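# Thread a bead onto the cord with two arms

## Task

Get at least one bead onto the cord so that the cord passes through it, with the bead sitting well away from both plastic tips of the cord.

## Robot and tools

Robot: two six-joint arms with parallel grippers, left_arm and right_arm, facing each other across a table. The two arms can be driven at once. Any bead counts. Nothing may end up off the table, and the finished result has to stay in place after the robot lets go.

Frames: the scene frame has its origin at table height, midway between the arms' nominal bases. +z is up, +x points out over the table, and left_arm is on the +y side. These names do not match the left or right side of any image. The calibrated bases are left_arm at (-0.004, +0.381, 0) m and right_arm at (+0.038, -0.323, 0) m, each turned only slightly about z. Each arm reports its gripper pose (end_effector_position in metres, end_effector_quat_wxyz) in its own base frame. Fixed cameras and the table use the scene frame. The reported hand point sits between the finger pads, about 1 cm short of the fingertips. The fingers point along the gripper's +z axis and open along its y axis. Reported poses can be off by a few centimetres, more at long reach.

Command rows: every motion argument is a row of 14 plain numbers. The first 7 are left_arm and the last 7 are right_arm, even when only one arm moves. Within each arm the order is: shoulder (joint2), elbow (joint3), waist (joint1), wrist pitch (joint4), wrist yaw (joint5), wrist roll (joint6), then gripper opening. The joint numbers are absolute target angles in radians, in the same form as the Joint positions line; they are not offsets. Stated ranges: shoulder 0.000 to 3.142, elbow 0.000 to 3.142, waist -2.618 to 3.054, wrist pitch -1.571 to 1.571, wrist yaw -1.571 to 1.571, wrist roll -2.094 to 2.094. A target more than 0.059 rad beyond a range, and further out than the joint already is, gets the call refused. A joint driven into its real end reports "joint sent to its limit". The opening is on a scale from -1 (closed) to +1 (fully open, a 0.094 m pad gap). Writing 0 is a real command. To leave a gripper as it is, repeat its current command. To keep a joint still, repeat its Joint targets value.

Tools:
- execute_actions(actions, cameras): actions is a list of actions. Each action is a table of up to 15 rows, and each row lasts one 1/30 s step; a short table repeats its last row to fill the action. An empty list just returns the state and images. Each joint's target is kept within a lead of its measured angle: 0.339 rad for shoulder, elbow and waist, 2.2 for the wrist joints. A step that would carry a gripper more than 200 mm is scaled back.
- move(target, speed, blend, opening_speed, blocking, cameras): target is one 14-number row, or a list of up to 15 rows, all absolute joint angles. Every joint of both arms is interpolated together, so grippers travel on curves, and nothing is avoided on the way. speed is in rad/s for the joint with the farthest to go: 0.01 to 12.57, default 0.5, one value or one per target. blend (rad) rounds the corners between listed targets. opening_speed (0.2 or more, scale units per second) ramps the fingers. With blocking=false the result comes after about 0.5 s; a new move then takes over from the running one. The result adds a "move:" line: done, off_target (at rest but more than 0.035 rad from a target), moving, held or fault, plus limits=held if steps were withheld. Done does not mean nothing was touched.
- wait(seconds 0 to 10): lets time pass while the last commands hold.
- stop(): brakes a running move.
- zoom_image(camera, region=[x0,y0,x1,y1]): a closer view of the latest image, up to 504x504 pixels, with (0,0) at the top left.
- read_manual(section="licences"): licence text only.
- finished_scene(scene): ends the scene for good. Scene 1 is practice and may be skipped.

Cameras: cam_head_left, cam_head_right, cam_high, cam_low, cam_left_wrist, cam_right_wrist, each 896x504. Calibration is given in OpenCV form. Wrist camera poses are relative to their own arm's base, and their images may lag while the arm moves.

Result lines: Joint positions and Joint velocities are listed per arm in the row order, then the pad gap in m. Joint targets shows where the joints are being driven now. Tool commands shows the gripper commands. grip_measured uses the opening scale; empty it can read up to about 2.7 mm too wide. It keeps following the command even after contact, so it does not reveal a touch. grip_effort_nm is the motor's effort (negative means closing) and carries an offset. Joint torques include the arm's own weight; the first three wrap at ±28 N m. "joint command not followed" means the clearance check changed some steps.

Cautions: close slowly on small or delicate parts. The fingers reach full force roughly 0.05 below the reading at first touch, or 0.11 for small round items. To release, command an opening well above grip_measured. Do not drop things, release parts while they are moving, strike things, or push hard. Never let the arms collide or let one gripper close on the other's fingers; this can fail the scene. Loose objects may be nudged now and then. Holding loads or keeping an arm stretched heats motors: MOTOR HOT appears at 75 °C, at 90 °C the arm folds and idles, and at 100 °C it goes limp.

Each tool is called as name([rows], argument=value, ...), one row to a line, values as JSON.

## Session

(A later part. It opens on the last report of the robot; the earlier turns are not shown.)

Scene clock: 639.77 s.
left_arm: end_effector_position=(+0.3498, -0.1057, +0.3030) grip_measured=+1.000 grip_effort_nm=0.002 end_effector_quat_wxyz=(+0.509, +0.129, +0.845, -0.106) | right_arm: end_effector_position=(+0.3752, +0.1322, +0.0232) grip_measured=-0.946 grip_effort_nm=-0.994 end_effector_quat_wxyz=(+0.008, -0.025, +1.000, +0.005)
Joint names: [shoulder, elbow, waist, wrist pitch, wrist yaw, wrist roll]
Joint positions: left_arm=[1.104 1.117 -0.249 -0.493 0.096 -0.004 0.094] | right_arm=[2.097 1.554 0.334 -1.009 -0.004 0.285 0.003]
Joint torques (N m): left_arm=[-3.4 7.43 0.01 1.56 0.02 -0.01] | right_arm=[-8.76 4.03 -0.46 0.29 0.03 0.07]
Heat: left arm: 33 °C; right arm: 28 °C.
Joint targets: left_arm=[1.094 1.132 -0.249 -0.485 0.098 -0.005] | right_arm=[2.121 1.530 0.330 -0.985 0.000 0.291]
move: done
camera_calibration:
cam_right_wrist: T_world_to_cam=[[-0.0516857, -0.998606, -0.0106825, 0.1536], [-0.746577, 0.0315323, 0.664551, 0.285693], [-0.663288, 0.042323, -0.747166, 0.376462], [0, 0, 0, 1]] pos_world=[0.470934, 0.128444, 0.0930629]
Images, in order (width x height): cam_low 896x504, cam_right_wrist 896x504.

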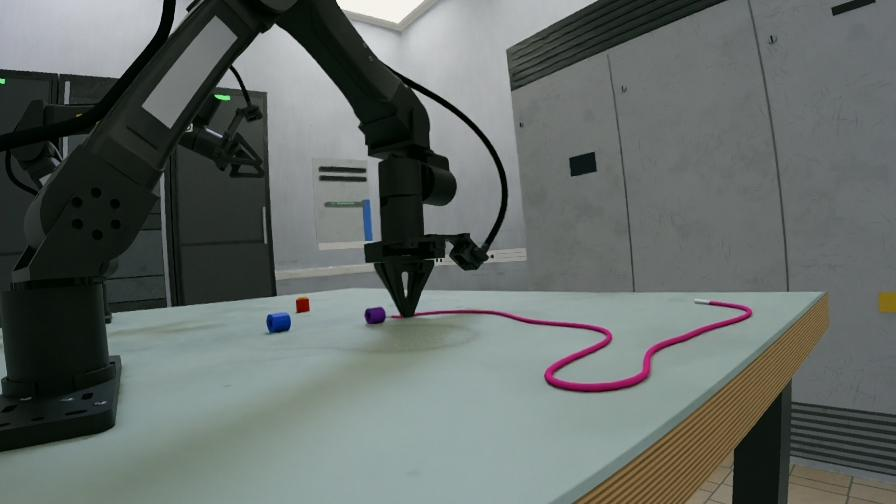

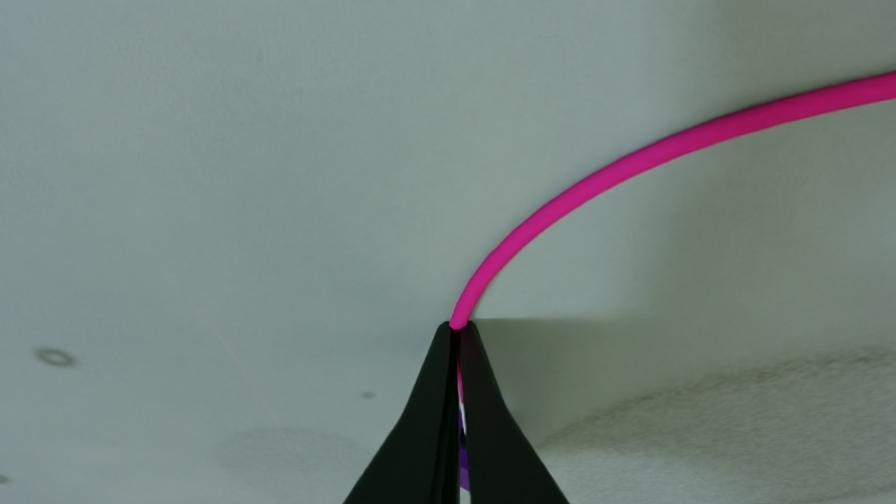

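move([
  [1.094, 1.132, -0.249, -0.485, 0.098, -0.005, 1.0, 2.110, 1.440, 0.330, -1.050, 0.0, 0.291, -1.0],
  [1.094, 1.132, -0.249, -0.485, 0.098, -0.005, 1.0, 1.950, 1.500, 0.330, -1.100, 0.0, 0.291, -1.0],
], speed=0.2, cameras=["cam_right_wrist", "cam_low", "cam_high"])

zoom_image(camera="cam_low", region=[340, 180, 560, 340])

Scene clock: 654.60 s.
left_arm: end_effector_position=(+0.3498, -0.1057, +0.3030) grip_measured=+1.000 grip_effort_nm=0.002 end_effector_quat_wxyz=(+0.509, +0.129, +0.845, -0.106) | right_arm: end_effector_position=(+0.3478, +0.1227, +0.0490) grip_measured=-0.950 grip_effort_nm=-1.053 end_effector_quat_wxyz=(-0.004, -0.025, +1.000, +0.001)
Joint names: [shoulder, elbow, waist, wrist pitch, wrist yaw, wrist roll]
Joint positions: left_arm=[1.104 1.117 -0.249 -0.493 0.096 -0.004 0.094] | right_arm=[1.987 1.495 0.334 -1.087 -0.004 0.285 0.002]
Joint torques (N m): left_arm=[-3.4 7.43 0.01 1.56 0.02 -0.01] | right_arm=[-12.63 6.23 -0.44 -0.12 0.05 0.06]
Heat: left arm: 33 °C; right arm: 28 °C.
Joint targets: left_arm=[1.094 1.132 -0.249 -0.485 0.098 -0.005] | right_arm=[1.950 1.500 0.330 -1.100 0.000 0.291]
move: off_target (right_arm); right_arm: the shoulder is farthest, 0.037 rad from its target
camera_calibration:
cam_right_wrist: T_world_to_cam=[[-0.0517747, -0.998659, -0.000761849, 0.142455], [-0.729853, 0.0373179, 0.682585, 0.240999], [-0.681641, 0.0358966, -0.730806, 0.384427], [0, 0, 0, 1]] pos_world=[0.44531, 0.119471, 0.116548]
Images, in order (width x height): cam_high 896x504, cam_low 896x504, cam_right_wrist 896x504.

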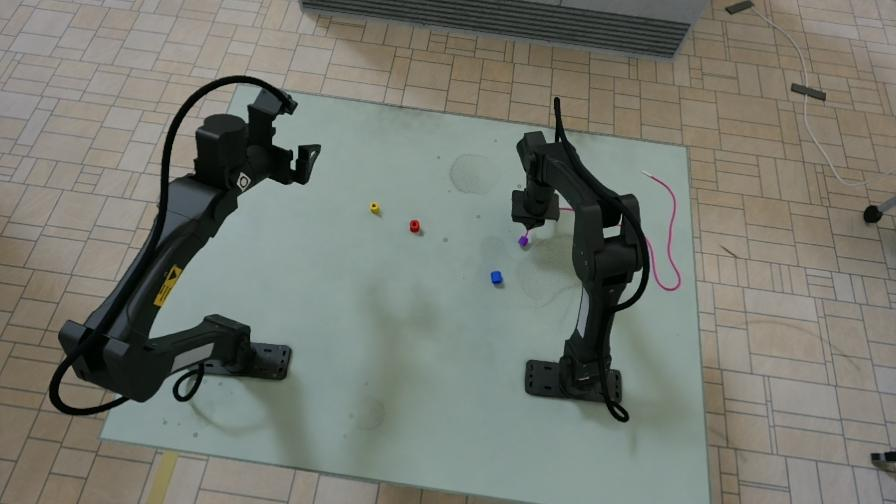

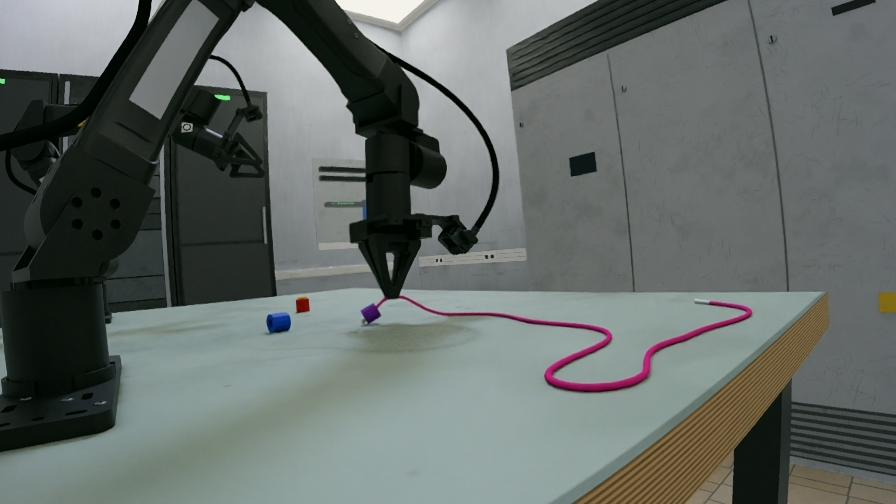

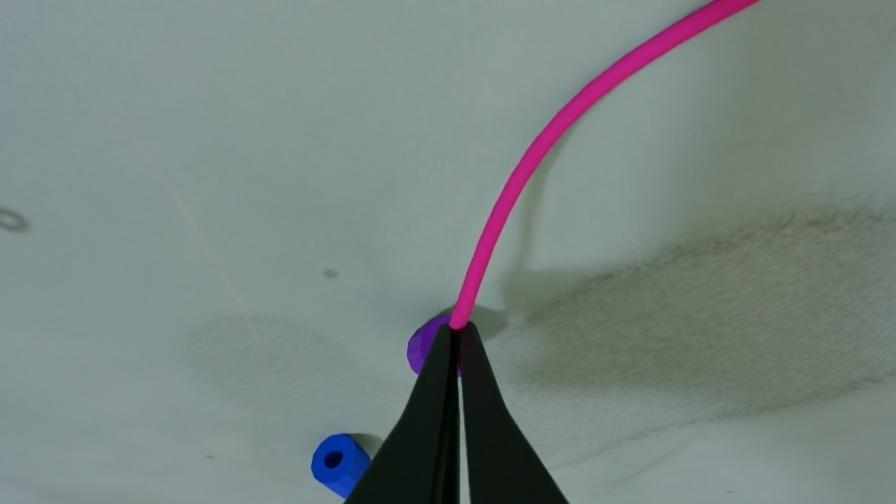

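Scaled by 2.291 from the camera's 896x504 image, which has a finer 1280x720 frame.

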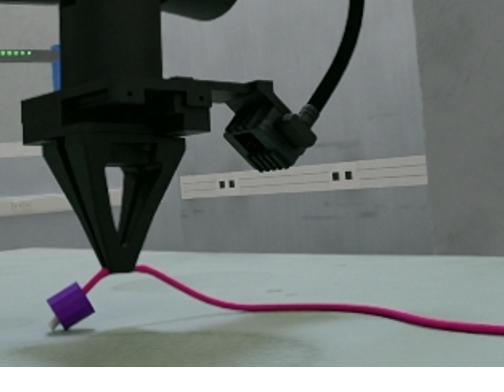

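move(target=[1.094, 1.132, -0.249, -0.485, 0.098, -0.005, 1.0, 1.938, 1.356, 0.330, -0.941, 0.0, 0.291, -1.0], speed=0.15, cameras=["cam_right_wrist", "cam_low"])

zoom_image(camera="cam_low", region=[320, 200, 500, 340])

Scene clock: 828.43 s.
left_arm: end_effector_position=(+0.3498, -0.1057, +0.3030) grip_measured=+1.000 grip_effort_nm=0.002 end_effector_quat_wxyz=(+0.509, +0.129, +0.845, -0.106) | right_arm: end_effector_position=(+0.3380, +0.1193, +0.0218) grip_measured=-0.950 grip_effort_nm=-1.053 end_effector_quat_wxyz=(-0.005, -0.025, +1.000, +0.001)
Joint names: [shoulder, elbow, waist, wrist pitch, wrist yaw, wrist roll]
Joint positions: left_arm=[1.104 1.117 -0.249 -0.493 0.096 -0.004 0.094] | right_arm=[1.981 1.374 0.334 -0.972 -0.004 0.285 0.002]
Joint torques (N m): left_arm=[-3.4 7.45 0.01 1.56 0.02 -0.02] | right_arm=[-12.89 4.27 -0.38 0.31 0.04 0.07]
Heat: left arm: 33 °C; right arm: 36 °C.
Joint targets: left_arm=[1.094 1.132 -0.249 -0.485 0.098 -0.005] | right_arm=[1.938 1.356 0.330 -0.941 0.000 0.291]
move: off_target (right_arm); right_arm: the shoulder is farthest, 0.043 rad from its target
camera_calibration:
cam_right_wrist: T_world_to_cam=[[-0.05179, -0.998658, -0.000443081, 0.138511], [-0.729365, 0.0375215, 0.683095, 0.252259], [-0.682161, 0.0357007, -0.73033, 0.358199], [0, 0, 0, 1]] pos_world=[0.435512, 0.116072, 0.0893474]
Images, in order (width x height): cam_low 896x504, cam_right_wrist 896x504.

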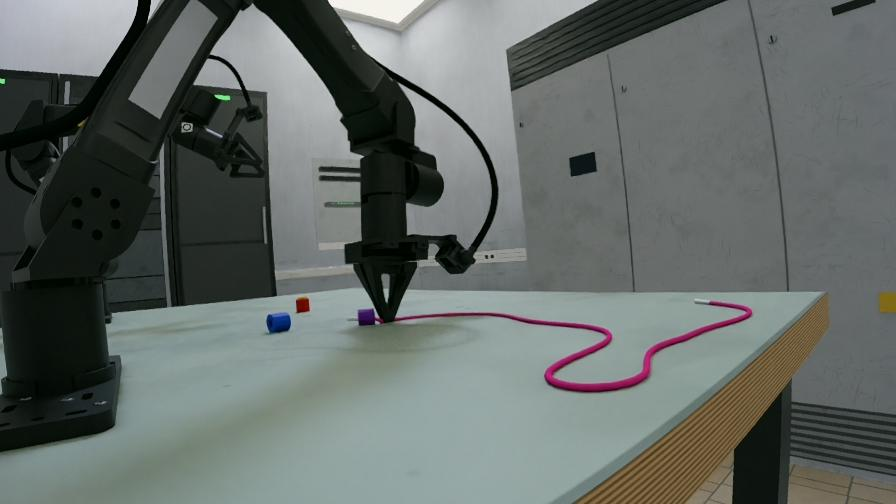

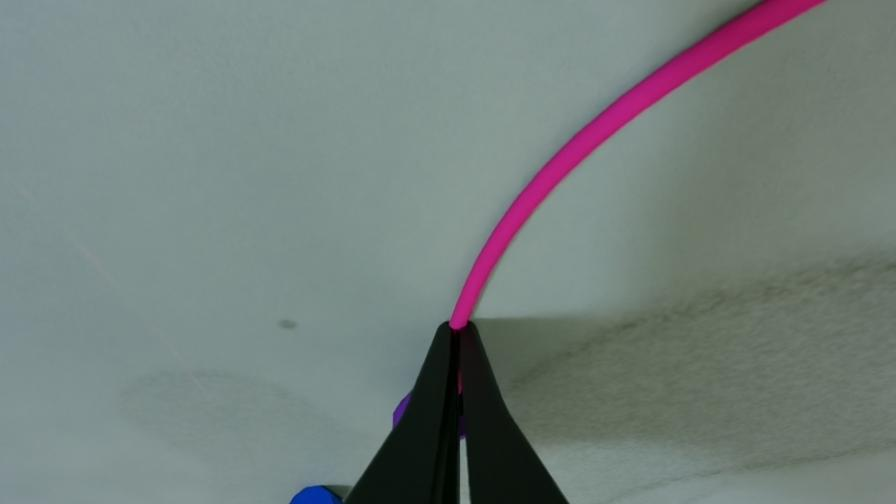

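Scaled by 2.800 from the camera's 896x504 image, which has a finer 1280x720 frame.

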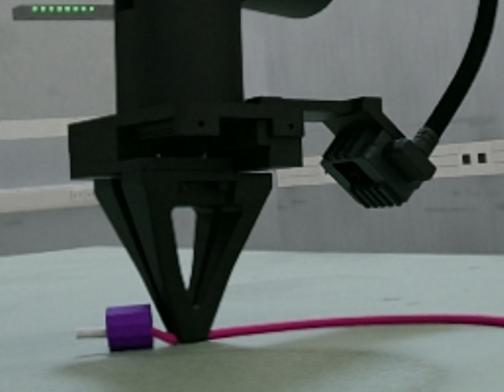

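move(target=[1.094, 1.132, -0.249, -0.485, 0.098, -0.005, 1.0, 1.876, 1.268, 0.330, -0.907, 0.0, 0.291, -1.0], speed=0.15, cameras=["cam_right_wrist", "cam_low"])

zoom_image(camera="cam_low", region=[320, 200, 500, 340])

Scene clock: 839.80 s.
left_arm: end_effector_position=(+0.3498, -0.1057, +0.3030) grip_measured=+1.000 grip_effort_nm=-0.002 end_effector_quat_wxyz=(+0.509, +0.129, +0.845, -0.106) | right_arm: end_effector_position=(+0.3240, +0.1144, +0.0215) grip_measured=-0.950 grip_effort_nm=-1.053 end_effector_quat_wxyz=(+0.001, -0.025, +1.000, +0.002)
Joint names: [shoulder, elbow, waist, wrist pitch, wrist yaw, wrist roll]
Joint positions: left_arm=[1.104 1.117 -0.249 -0.493 0.096 -0.004 0.094] | right_arm=[1.919 1.285 0.334 -0.934 -0.004 0.285 0.002]
Joint torques (N m): left_arm=[-3.41 7.42 0.02 1.56 0.02 -0.02] | right_arm=[-12.36 4.3 -0.35 0.29 0.03 0.09]
Heat: left arm: 33 °C; right arm: 37 °C.
Joint targets: left_arm=[1.094 1.132 -0.249 -0.485 0.098 -0.005] | right_arm=[1.876 1.268 0.330 -0.907 0.000 0.291]
move: off_target (right_arm); right_arm: the shoulder is farthest, 0.043 rad from its target
camera_calibration:
cam_right_wrist: T_world_to_cam=[[-0.0517873, -0.998648, -0.00458943, 0.133015], [-0.73645, 0.0350857, 0.675581, 0.245219], [-0.674506, 0.0383664, -0.737271, 0.345882], [0, 0, 0, 1]] pos_world=[0.42078, 0.110961, 0.089954]
Images, in order (width x height): cam_low 896x504, cam_right_wrist 896x504.

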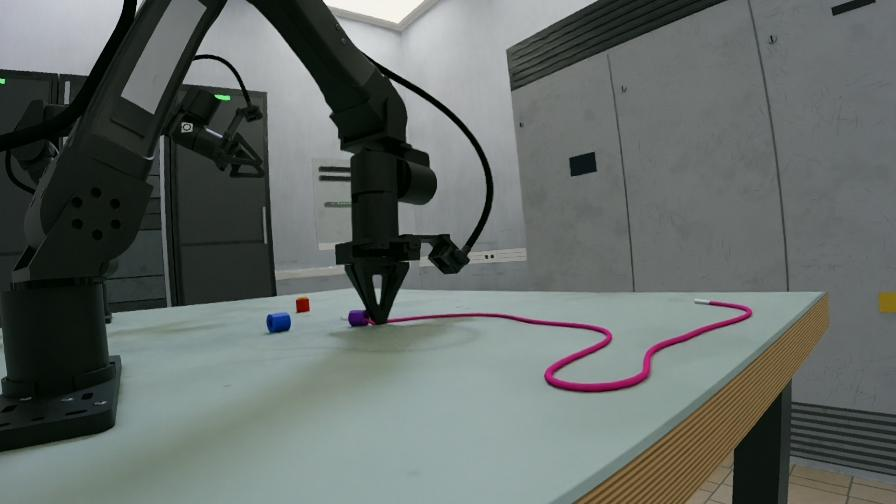

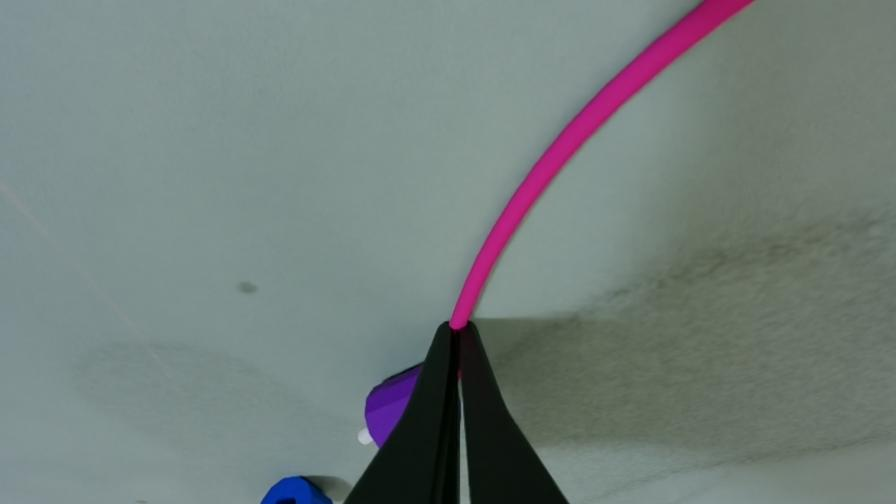

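Scaled by 2.800 from the camera's 896x504 image, which has a finer 1280x720 frame.

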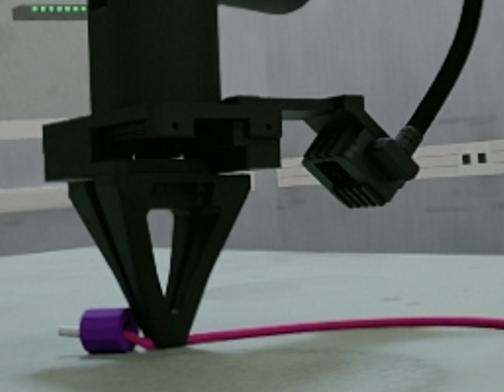

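move([
  [1.094, 1.132, -0.249, -0.485, 0.098, -0.005, 1.0, 1.876, 1.268, 0.330, -0.907, 0.0, 0.291, -0.6],
  [1.094, 1.132, -0.249, -0.485, 0.098, -0.005, 1.0, 1.80, 1.40, 0.330, -0.907, 0.0, 0.291, -0.6],
  [1.094, 1.132, -0.249, -0.485, 0.098, -0.005, 1.0, 1.60, 1.40, 0.330, -0.907, 0.0, 0.291, -0.6],
], speed=0.3, opening_speed=0.6, cameras=["cam_right_wrist", "cam_low"])

zoom_image(camera="cam_right_wrist", region=[250, 150, 650, 450])

Scene clock: 896.20 s.
left_arm: end_effector_position=(+0.3498, -0.1057, +0.3030) grip_measured=+1.000 grip_effort_nm=0.002 end_effector_quat_wxyz=(+0.509, +0.129, +0.845, -0.106) | right_arm: end_effector_position=(+0.3585, +0.1264, +0.1457) grip_measured=-0.603 grip_effort_nm=0.129 end_effector_quat_wxyz=(+0.180, -0.024, +0.981, +0.060)
Joint names: [shoulder, elbow, waist, wrist pitch, wrist yaw, wrist roll]
Joint positions: left_arm=[1.104 1.117 -0.249 -0.493 0.096 -0.004 0.094] | right_arm=[1.629 1.365 0.334 -0.925 -0.004 0.286 0.019]
Joint torques (N m): left_arm=[-3.4 7.42 0.03 1.57 0.02 -0.02] | right_arm=[-9.54 9.43 -0.39 0.91 0.02 0.05]
Heat: left arm: 33 °C; right arm: 38 °C.
Joint targets: left_arm=[1.094 1.132 -0.249 -0.485 0.098 -0.005] | right_arm=[1.600 1.400 0.330 -0.907 0.000 0.291]
move: done
camera_calibration:
cam_right_wrist: T_world_to_cam=[[-0.0255443, -0.989206, -0.144291, 0.157148], [-0.927019, -0.0305811, 0.373766, 0.306848], [-0.374144, 0.143308, -0.916231, 0.365374], [0, 0, 0, 1]] pos_world=[0.42517, 0.112474, 0.242753]
Images, in order (width x height): cam_low 896x504, cam_right_wrist 896x504.

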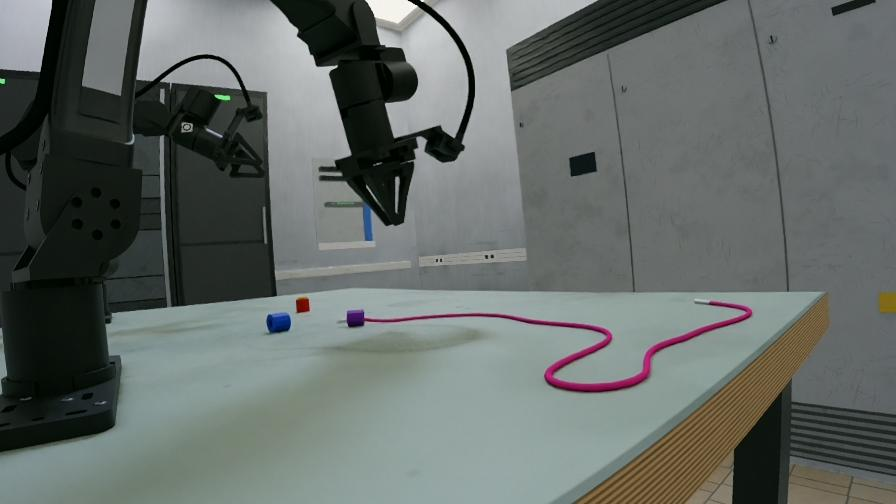

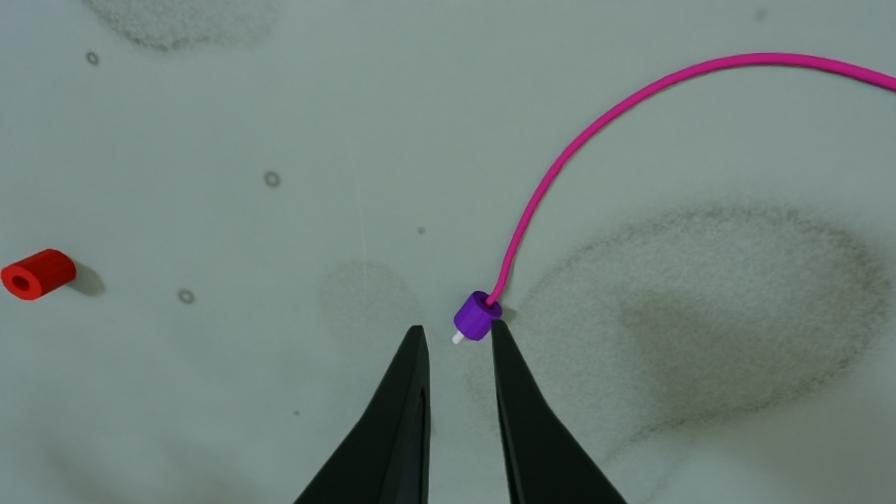

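Scaled by 1.260 from the camera's 896x504 image, which has a finer 1280x720 frame.

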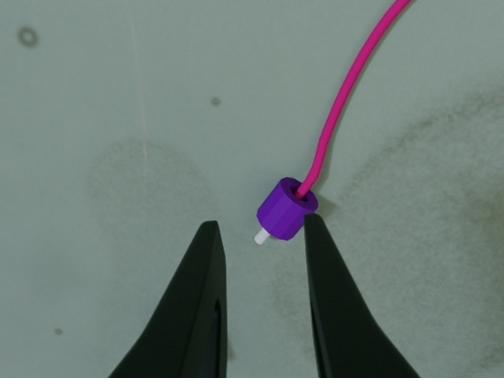

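move(target=[1.094, 1.132, -0.249, -0.485, 0.098, -0.005, 1.0, 1.779, 1.254, 0.4706, -1.087, 0.0, 1.109, -0.5], speed=0.5, opening_speed=0.6, cameras=["cam_right_wrist", "cam_low"])

zoom_image(camera="cam_right_wrist", region=[300, 180, 620, 420])

Scene clock: 919.23 s.
left_arm: end_effector_position=(+0.3498, -0.1057, +0.3030) grip_measured=+1.000 grip_effort_nm=0.007 end_effector_quat_wxyz=(+0.509, +0.129, +0.845, -0.106) | right_arm: end_effector_position=(+0.2826, +0.1433, +0.0651) grip_measured=-0.503 grip_effort_nm=0.134 end_effector_quat_wxyz=(+0.001, +0.313, +0.950, +0.004)
Joint names: [shoulder, elbow, waist, wrist pitch, wrist yaw, wrist roll]
Joint positions: left_arm=[1.104 1.117 -0.249 -0.493 0.096 -0.004 0.094] | right_arm=[1.767 1.27 0.464 -1.067 -0.004 1.1 0.023]
Joint torques (N m): left_arm=[-3.4 7.43 -0.01 1.56 0.02 -0.02] | right_arm=[-6.79 4.7 0.62 -0.16 0.04 0.11]
Heat: left arm: 33 °C; right arm: 35 °C.
Joint targets: left_arm=[1.094 1.132 -0.249 -0.485 0.098 -0.005] | right_arm=[1.779 1.254 0.471 -1.087 0.000 1.109]
move: done
camera_calibration:
cam_right_wrist: T_world_to_cam=[[-0.672287, -0.740249, -0.00784985, 0.298577], [-0.548046, 0.490546, 0.677503, 0.0655993], [-0.49767, 0.459779, -0.735478, 0.23855], [0, 0, 0, 1]] pos_world=[0.3554, 0.0791621, 0.133348]
Images, in order (width x height): cam_low 896x504, cam_right_wrist 896x504.

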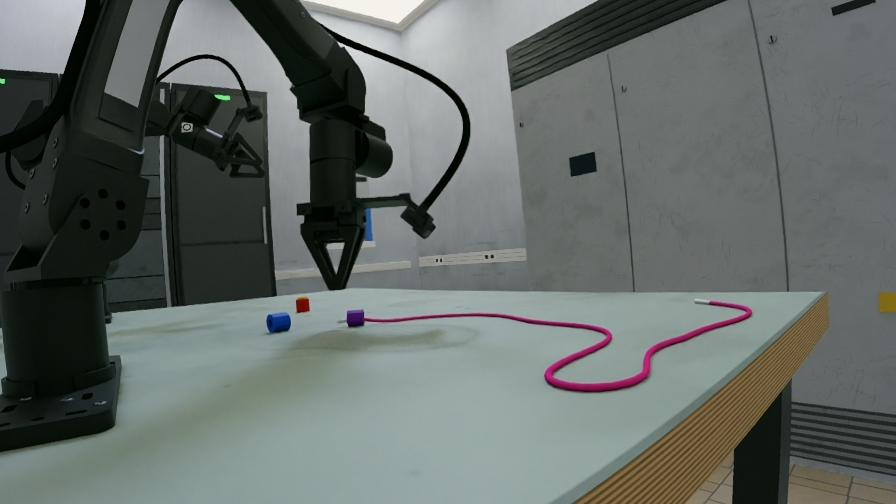

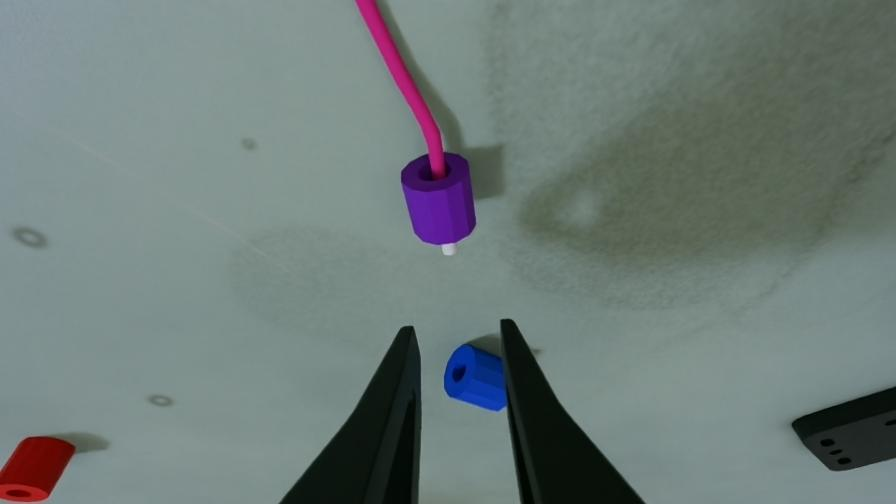

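Scaled by 1.575 from the camera's 896x504 image, which has a finer 1280x720 frame.

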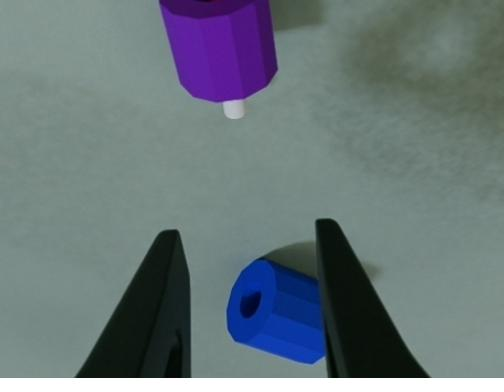

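zoom_image(camera="cam_low", region=[300, 260, 440, 360])

Scaled by 3.600 from the camera's 896x504 image, which has a finer 1280x720 frame.

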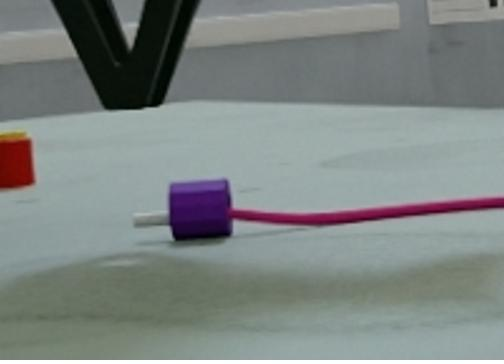

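move(target=[1.094, 1.132, -0.249, -0.485, 0.098, -0.005, 1.0, 1.834, 1.153, 0.491, -0.890, 0.0, 1.109, -0.5], speed=0.2, cameras=["cam_right_wrist", "cam_low"])

zoom_image(camera="cam_right_wrist", region=[300, 180, 620, 420])

zoom_image(camera="cam_low", region=[300, 260, 440, 360])

Scene clock: 984.20 s.
left_arm: end_effector_position=(+0.3498, -0.1057, +0.3030) grip_measured=+1.000 grip_effort_nm=0.007 end_effector_quat_wxyz=(+0.509, +0.129, +0.845, -0.106) | right_arm: end_effector_position=(+0.2817, +0.1497, +0.0254) grip_measured=-0.503 grip_effort_nm=0.134 end_effector_quat_wxyz=(+0.002, +0.304, +0.953, +0.005)
Joint names: [shoulder, elbow, waist, wrist pitch, wrist yaw, wrist roll]
Joint positions: left_arm=[1.104 1.117 -0.249 -0.493 0.096 -0.004 0.094] | right_arm=[1.82 1.17 0.483 -0.909 -0.004 1.101 0.023]
Joint torques (N m): left_arm=[-3.41 7.45 0.01 1.56 0.02 -0.02] | right_arm=[-6.86 4.36 0.75 0.24 0.01 0.09]
Heat: left arm: 33 °C; right arm: 31 °C.
Joint targets: left_arm=[1.094 1.132 -0.249 -0.485 0.098 -0.005] | right_arm=[1.834 1.153 0.491 -0.890 0.000 1.109]
move: done
camera_calibration:
cam_right_wrist: T_world_to_cam=[[-0.658834, -0.752196, -0.0117929, 0.300383], [-0.559346, 0.479318, 0.676303, 0.0938064], [-0.50306, 0.452168, -0.736529, 0.208607], [0, 0, 0, 1]] pos_world=[0.355314, 0.0866583, 0.0937458]
Images, in order (width x height): cam_low 896x504, cam_right_wrist 896x504.

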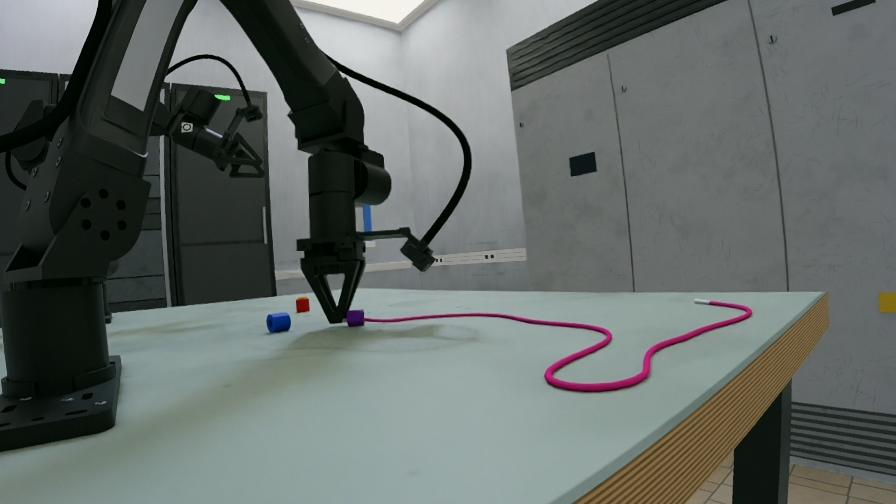

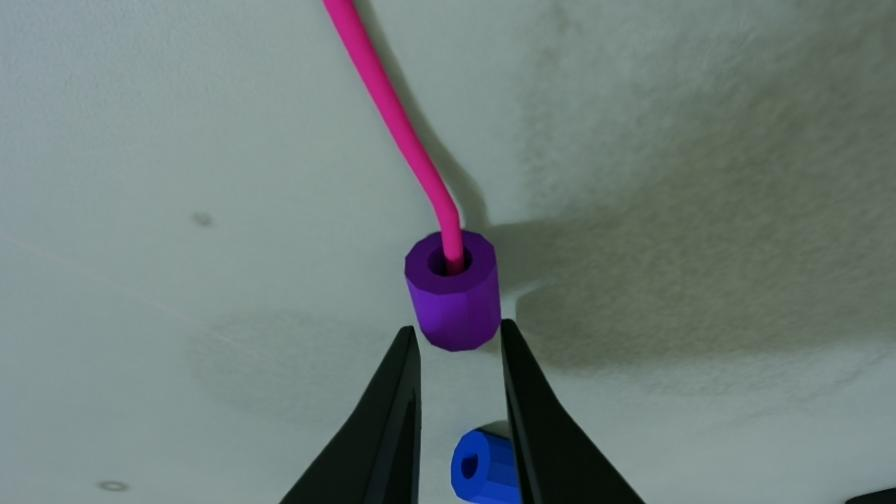

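Scaled by 1.575 from the camera's 896x504 image, which has a finer 1280x720 frame.

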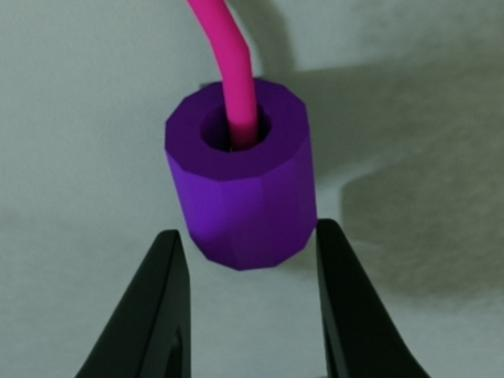

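Scaled by 3.600 from the camera's 896x504 image, which has a finer 1280x720 frame.

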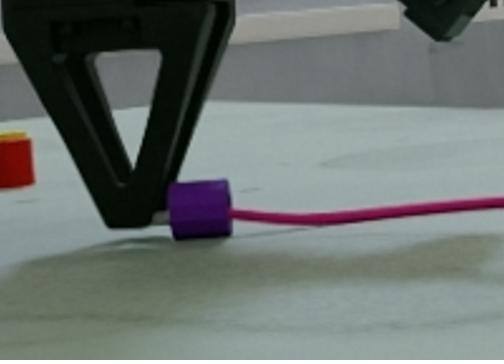

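move(target=[1.094, 1.132, -0.249, -0.485, 0.098, -0.005, 1.0, 1.834, 1.153, 0.491, -0.890, 0.0, 1.109, -1.0], speed=0.2, opening_speed=0.5, cameras=["cam_right_wrist", "cam_low"])

zoom_image(camera="cam_low", region=[300, 260, 440, 360])

Scene clock: 994.93 s.
left_arm: end_effector_position=(+0.3498, -0.1057, +0.3030) grip_measured=+1.000 grip_effort_nm=0.002 end_effector_quat_wxyz=(+0.509, +0.129, +0.845, -0.106) | right_arm: end_effector_position=(+0.2820, +0.1498, +0.0254) grip_measured=-0.940 grip_effort_nm=-1.004 end_effector_quat_wxyz=(+0.003, +0.304, +0.953, +0.006)
Joint names: [shoulder, elbow, waist, wrist pitch, wrist yaw, wrist roll]
Joint positions: left_arm=[1.104 1.117 -0.249 -0.493 0.096 -0.004 0.094] | right_arm=[1.82 1.17 0.483 -0.908 -0.004 1.101 0.003]
Joint torques (N m): left_arm=[-3.4 7.42 0.01 1.57 0.02 -0.02] | right_arm=[-6.91 4.4 0.73 0.22 0.02 0.08]
Heat: left arm: 33 °C; right arm: 32 °C.
Joint targets: left_arm=[1.094 1.132 -0.249 -0.485 0.098 -0.005] | right_arm=[1.834 1.153 0.491 -0.890 0.000 1.109]
move: done
camera_calibration:
cam_right_wrist: T_world_to_cam=[[-0.658856, -0.752161, -0.0127746, 0.300685], [-0.559966, 0.479022, 0.675999, 0.0940767], [-0.502341, 0.45254, -0.736791, 0.208471], [0, 0, 0, 1]] pos_world=[0.355511, 0.0867569, 0.0938452]
Images, in order (width x height): cam_low 896x504, cam_right_wrist 896x504.

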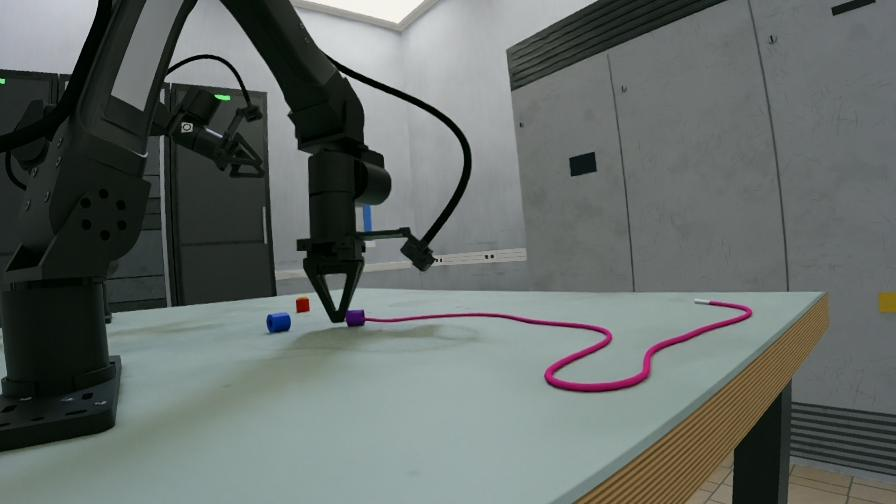

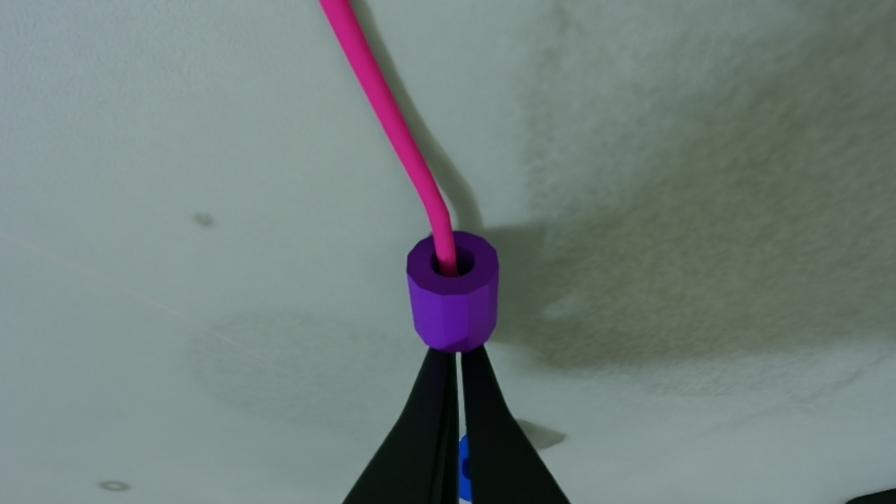

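Scaled by 3.600 from the camera's 896x504 image, which has a finer 1280x720 frame.

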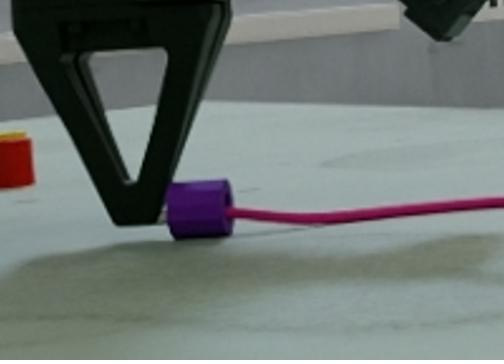

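move(target=[1.094, 1.132, -0.249, -0.485, 0.098, -0.005, 1.0, 1.728, 1.374, 0.491, -1.171, 0.0, 1.109, -1.0], speed=0.15, cameras=["cam_right_wrist", "cam_low"])

zoom_image(camera="cam_low", region=[280, 220, 480, 360])

Scene clock: 1012.27 s.
left_arm: end_effector_position=(+0.3498, -0.1057, +0.3030) grip_measured=+1.000 grip_effort_nm=0.002 end_effector_quat_wxyz=(+0.509, +0.129, +0.845, -0.106) | right_arm: end_effector_position=(+0.2796, +0.1486, +0.0821) grip_measured=-0.944 grip_effort_nm=-1.053 end_effector_quat_wxyz=(-0.004, +0.304, +0.953, -0.001)
Joint names: [shoulder, elbow, waist, wrist pitch, wrist yaw, wrist roll]
Joint positions: left_arm=[1.104 1.117 -0.249 -0.493 0.096 -0.004 0.094] | right_arm=[1.765 1.336 0.483 -1.15 -0.004 1.101 0.003]
Joint torques (N m): left_arm=[-3.38 7.43 0.01 1.57 0.02 -0.02] | right_arm=[-10.69 8.85 0.72 -0.2 0.02 0.1]
Heat: left arm: 33 °C; right arm: 32 °C.
Joint targets: left_arm=[1.094 1.132 -0.249 -0.485 0.098 -0.005] | right_arm=[1.728 1.374 0.491 -1.171 0.000 1.109]
move: off_target (right_arm); right_arm: the elbow is farthest, 0.038 rad from its target
camera_calibration:
cam_right_wrist: T_world_to_cam=[[-0.6589, -0.752211, 0.00532929, 0.297521], [-0.54829, 0.485102, 0.681215, 0.0504021], [-0.515003, 0.445931, -0.732064, 0.25377], [0, 0, 0, 1]] pos_world=[0.354364, 0.0861843, 0.149856]
Images, in order (width x height): cam_low 896x504, cam_right_wrist 896x504.

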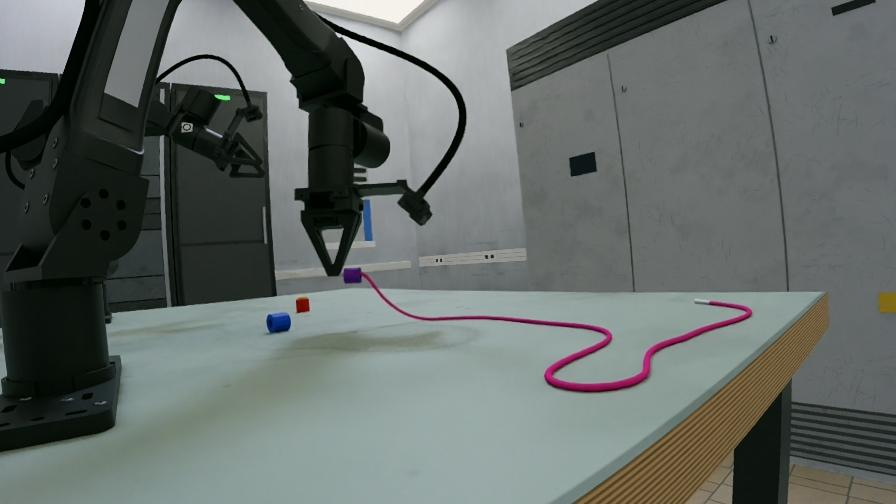

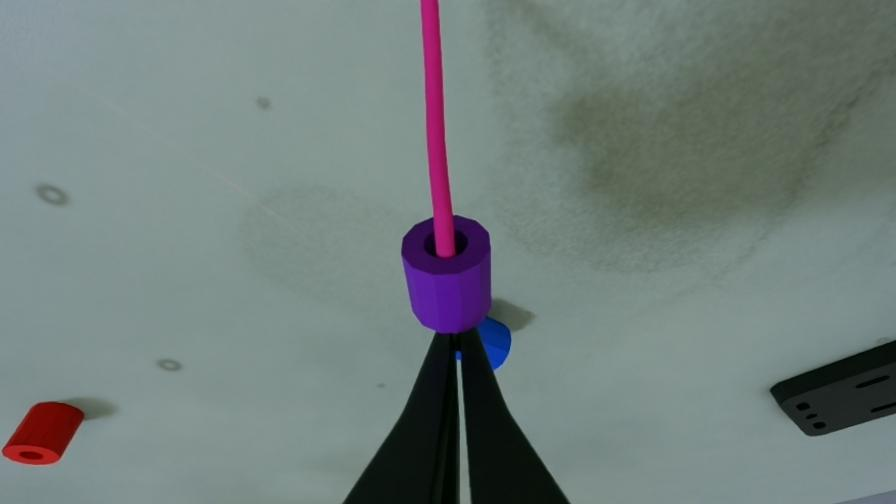

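Scaled by 2.520 from the camera's 896x504 image, which has a finer 1280x720 frame.

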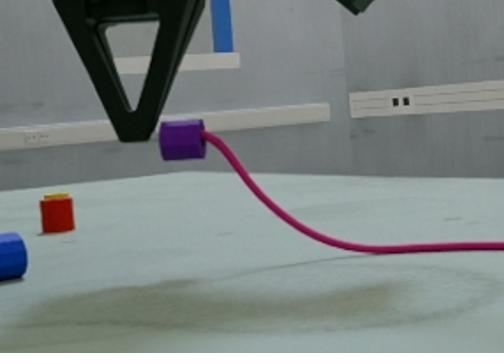

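move(target=[1.094, 1.132, -0.249, -0.485, 0.098, -0.005, 1.0, 1.985, 1.659, 0.967, -1.234, 0.0, 0.375, -1.0], speed=0.25)

zoom_image(camera="cam_low", region=[150, 200, 450, 360])

Scene clock: 1232.43 s.
left_arm: end_effector_position=(+0.3498, -0.1057, +0.3030) grip_measured=+1.000 grip_effort_nm=0.002 end_effector_quat_wxyz=(+0.509, +0.129, +0.845, -0.106) | right_arm: end_effector_position=(+0.2110, +0.3070, +0.0856) grip_measured=-0.945 grip_effort_nm=-1.057 end_effector_quat_wxyz=(-0.002, -0.288, +0.958, +0.001)
Joint names: [shoulder, elbow, waist, wrist pitch, wrist yaw, wrist roll]
Joint positions: left_arm=[1.104 1.117 -0.249 -0.493 0.096 -0.004 0.094] | right_arm=[1.968 1.617 0.964 -1.22 -0.004 0.379 0.003]
Joint torques (N m): left_arm=[-3.4 7.43 0.01 1.56 0.02 -0.02] | right_arm=[-8.4 9.26 0.28 -0.14 0.04 -0.02]
Heat: left arm: 33 °C; right arm: 34 °C.
Joint targets: left_arm=[1.094 1.132 -0.249 -0.485 0.098 -0.005] | right_arm=[1.985 1.659 0.967 -1.234 0.000 0.375]
move: off_target (right_arm); right_arm: the elbow is farthest, 0.042 rad from its target
camera_calibration:
cam_right_wrist: T_world_to_cam=[[0.465088, -0.885258, -0.00343481, 0.175864], [-0.649382, -0.343798, 0.678311, 0.209551], [-0.601661, -0.313244, -0.734767, 0.40188], [0, 0, 0, 1]] pos_world=[0.296082, 0.353615, 0.153751]

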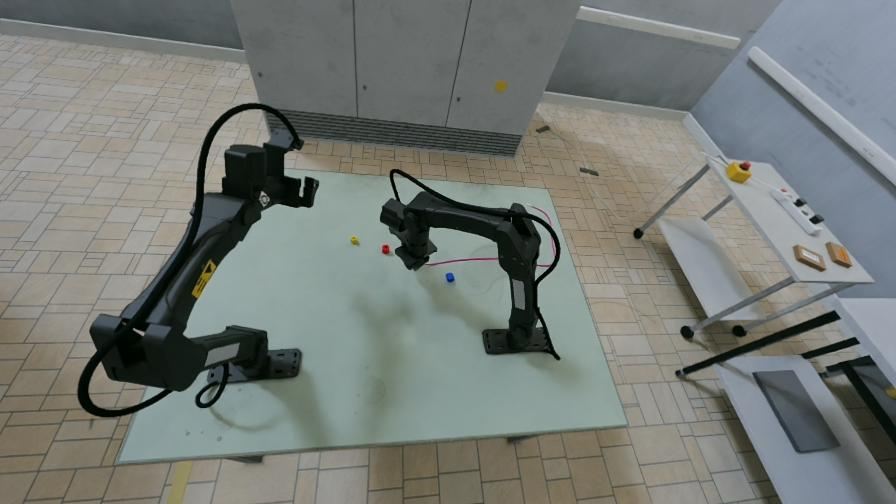

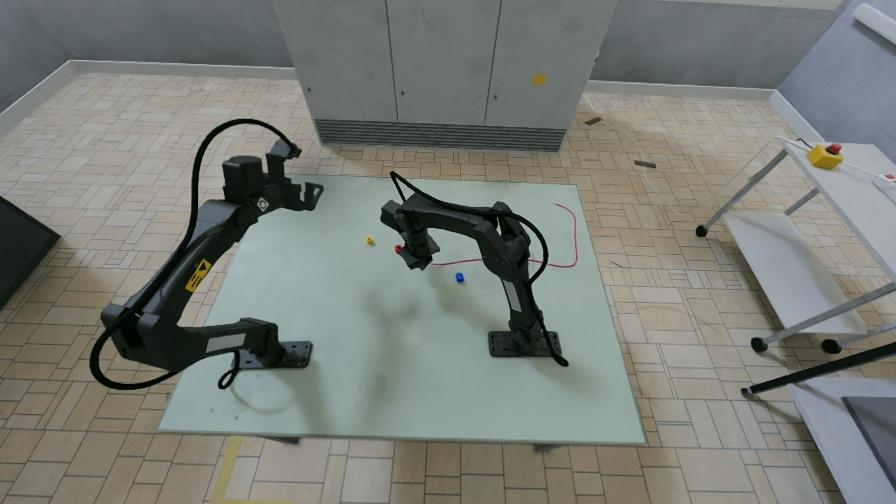

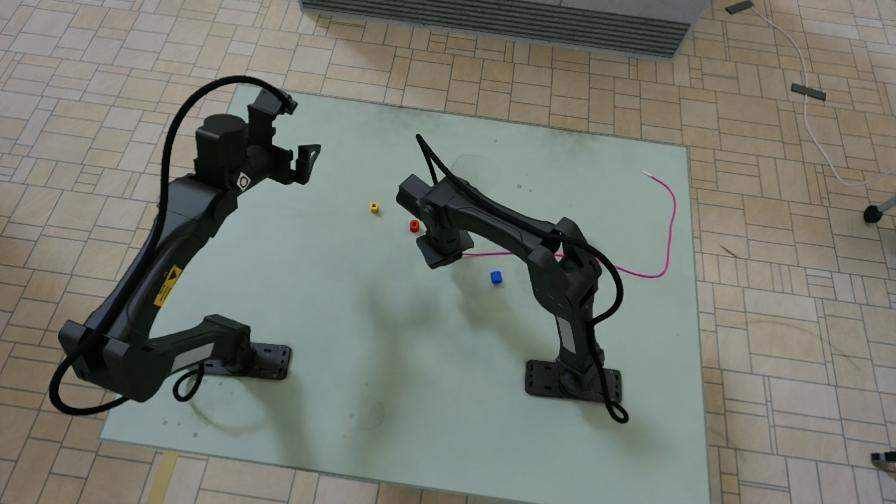

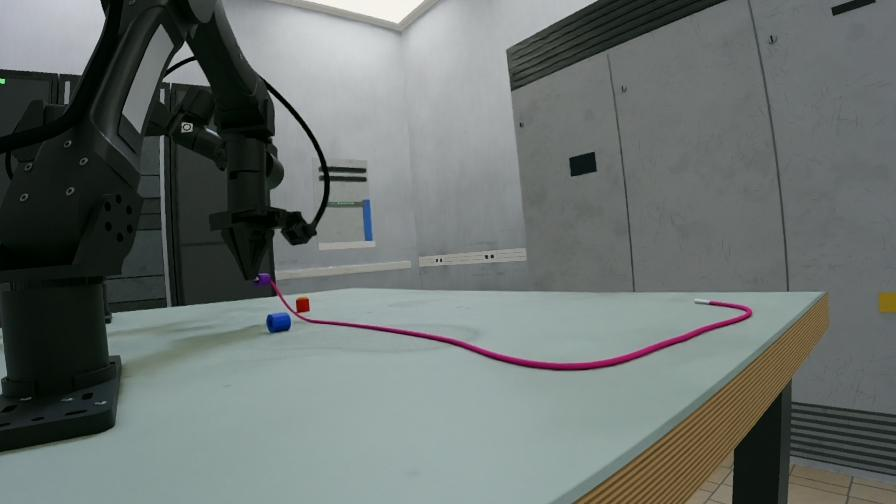

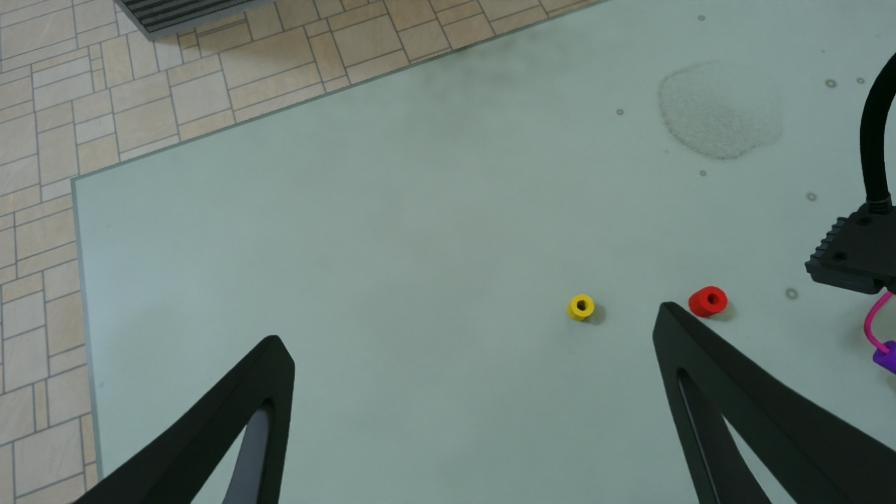

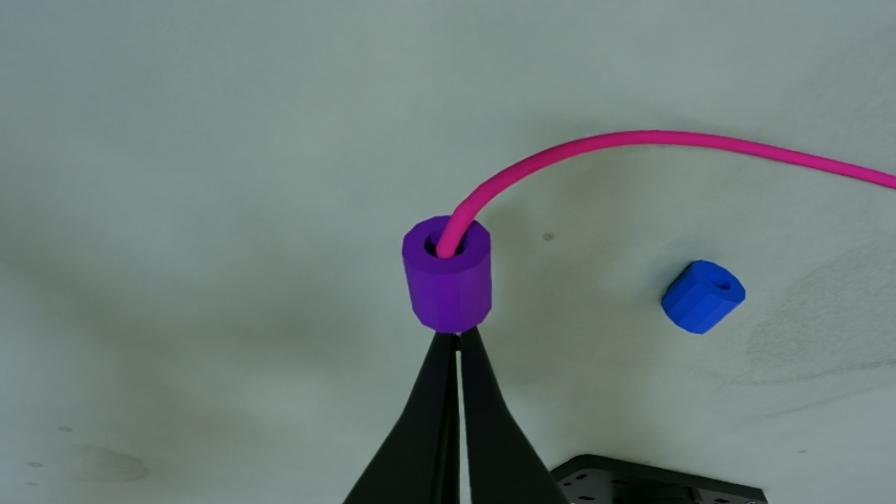

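Scaled by 1.680 from the camera's 896x504 image, which has a finer 1280x720 frame.

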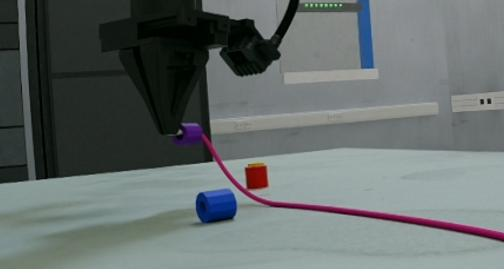

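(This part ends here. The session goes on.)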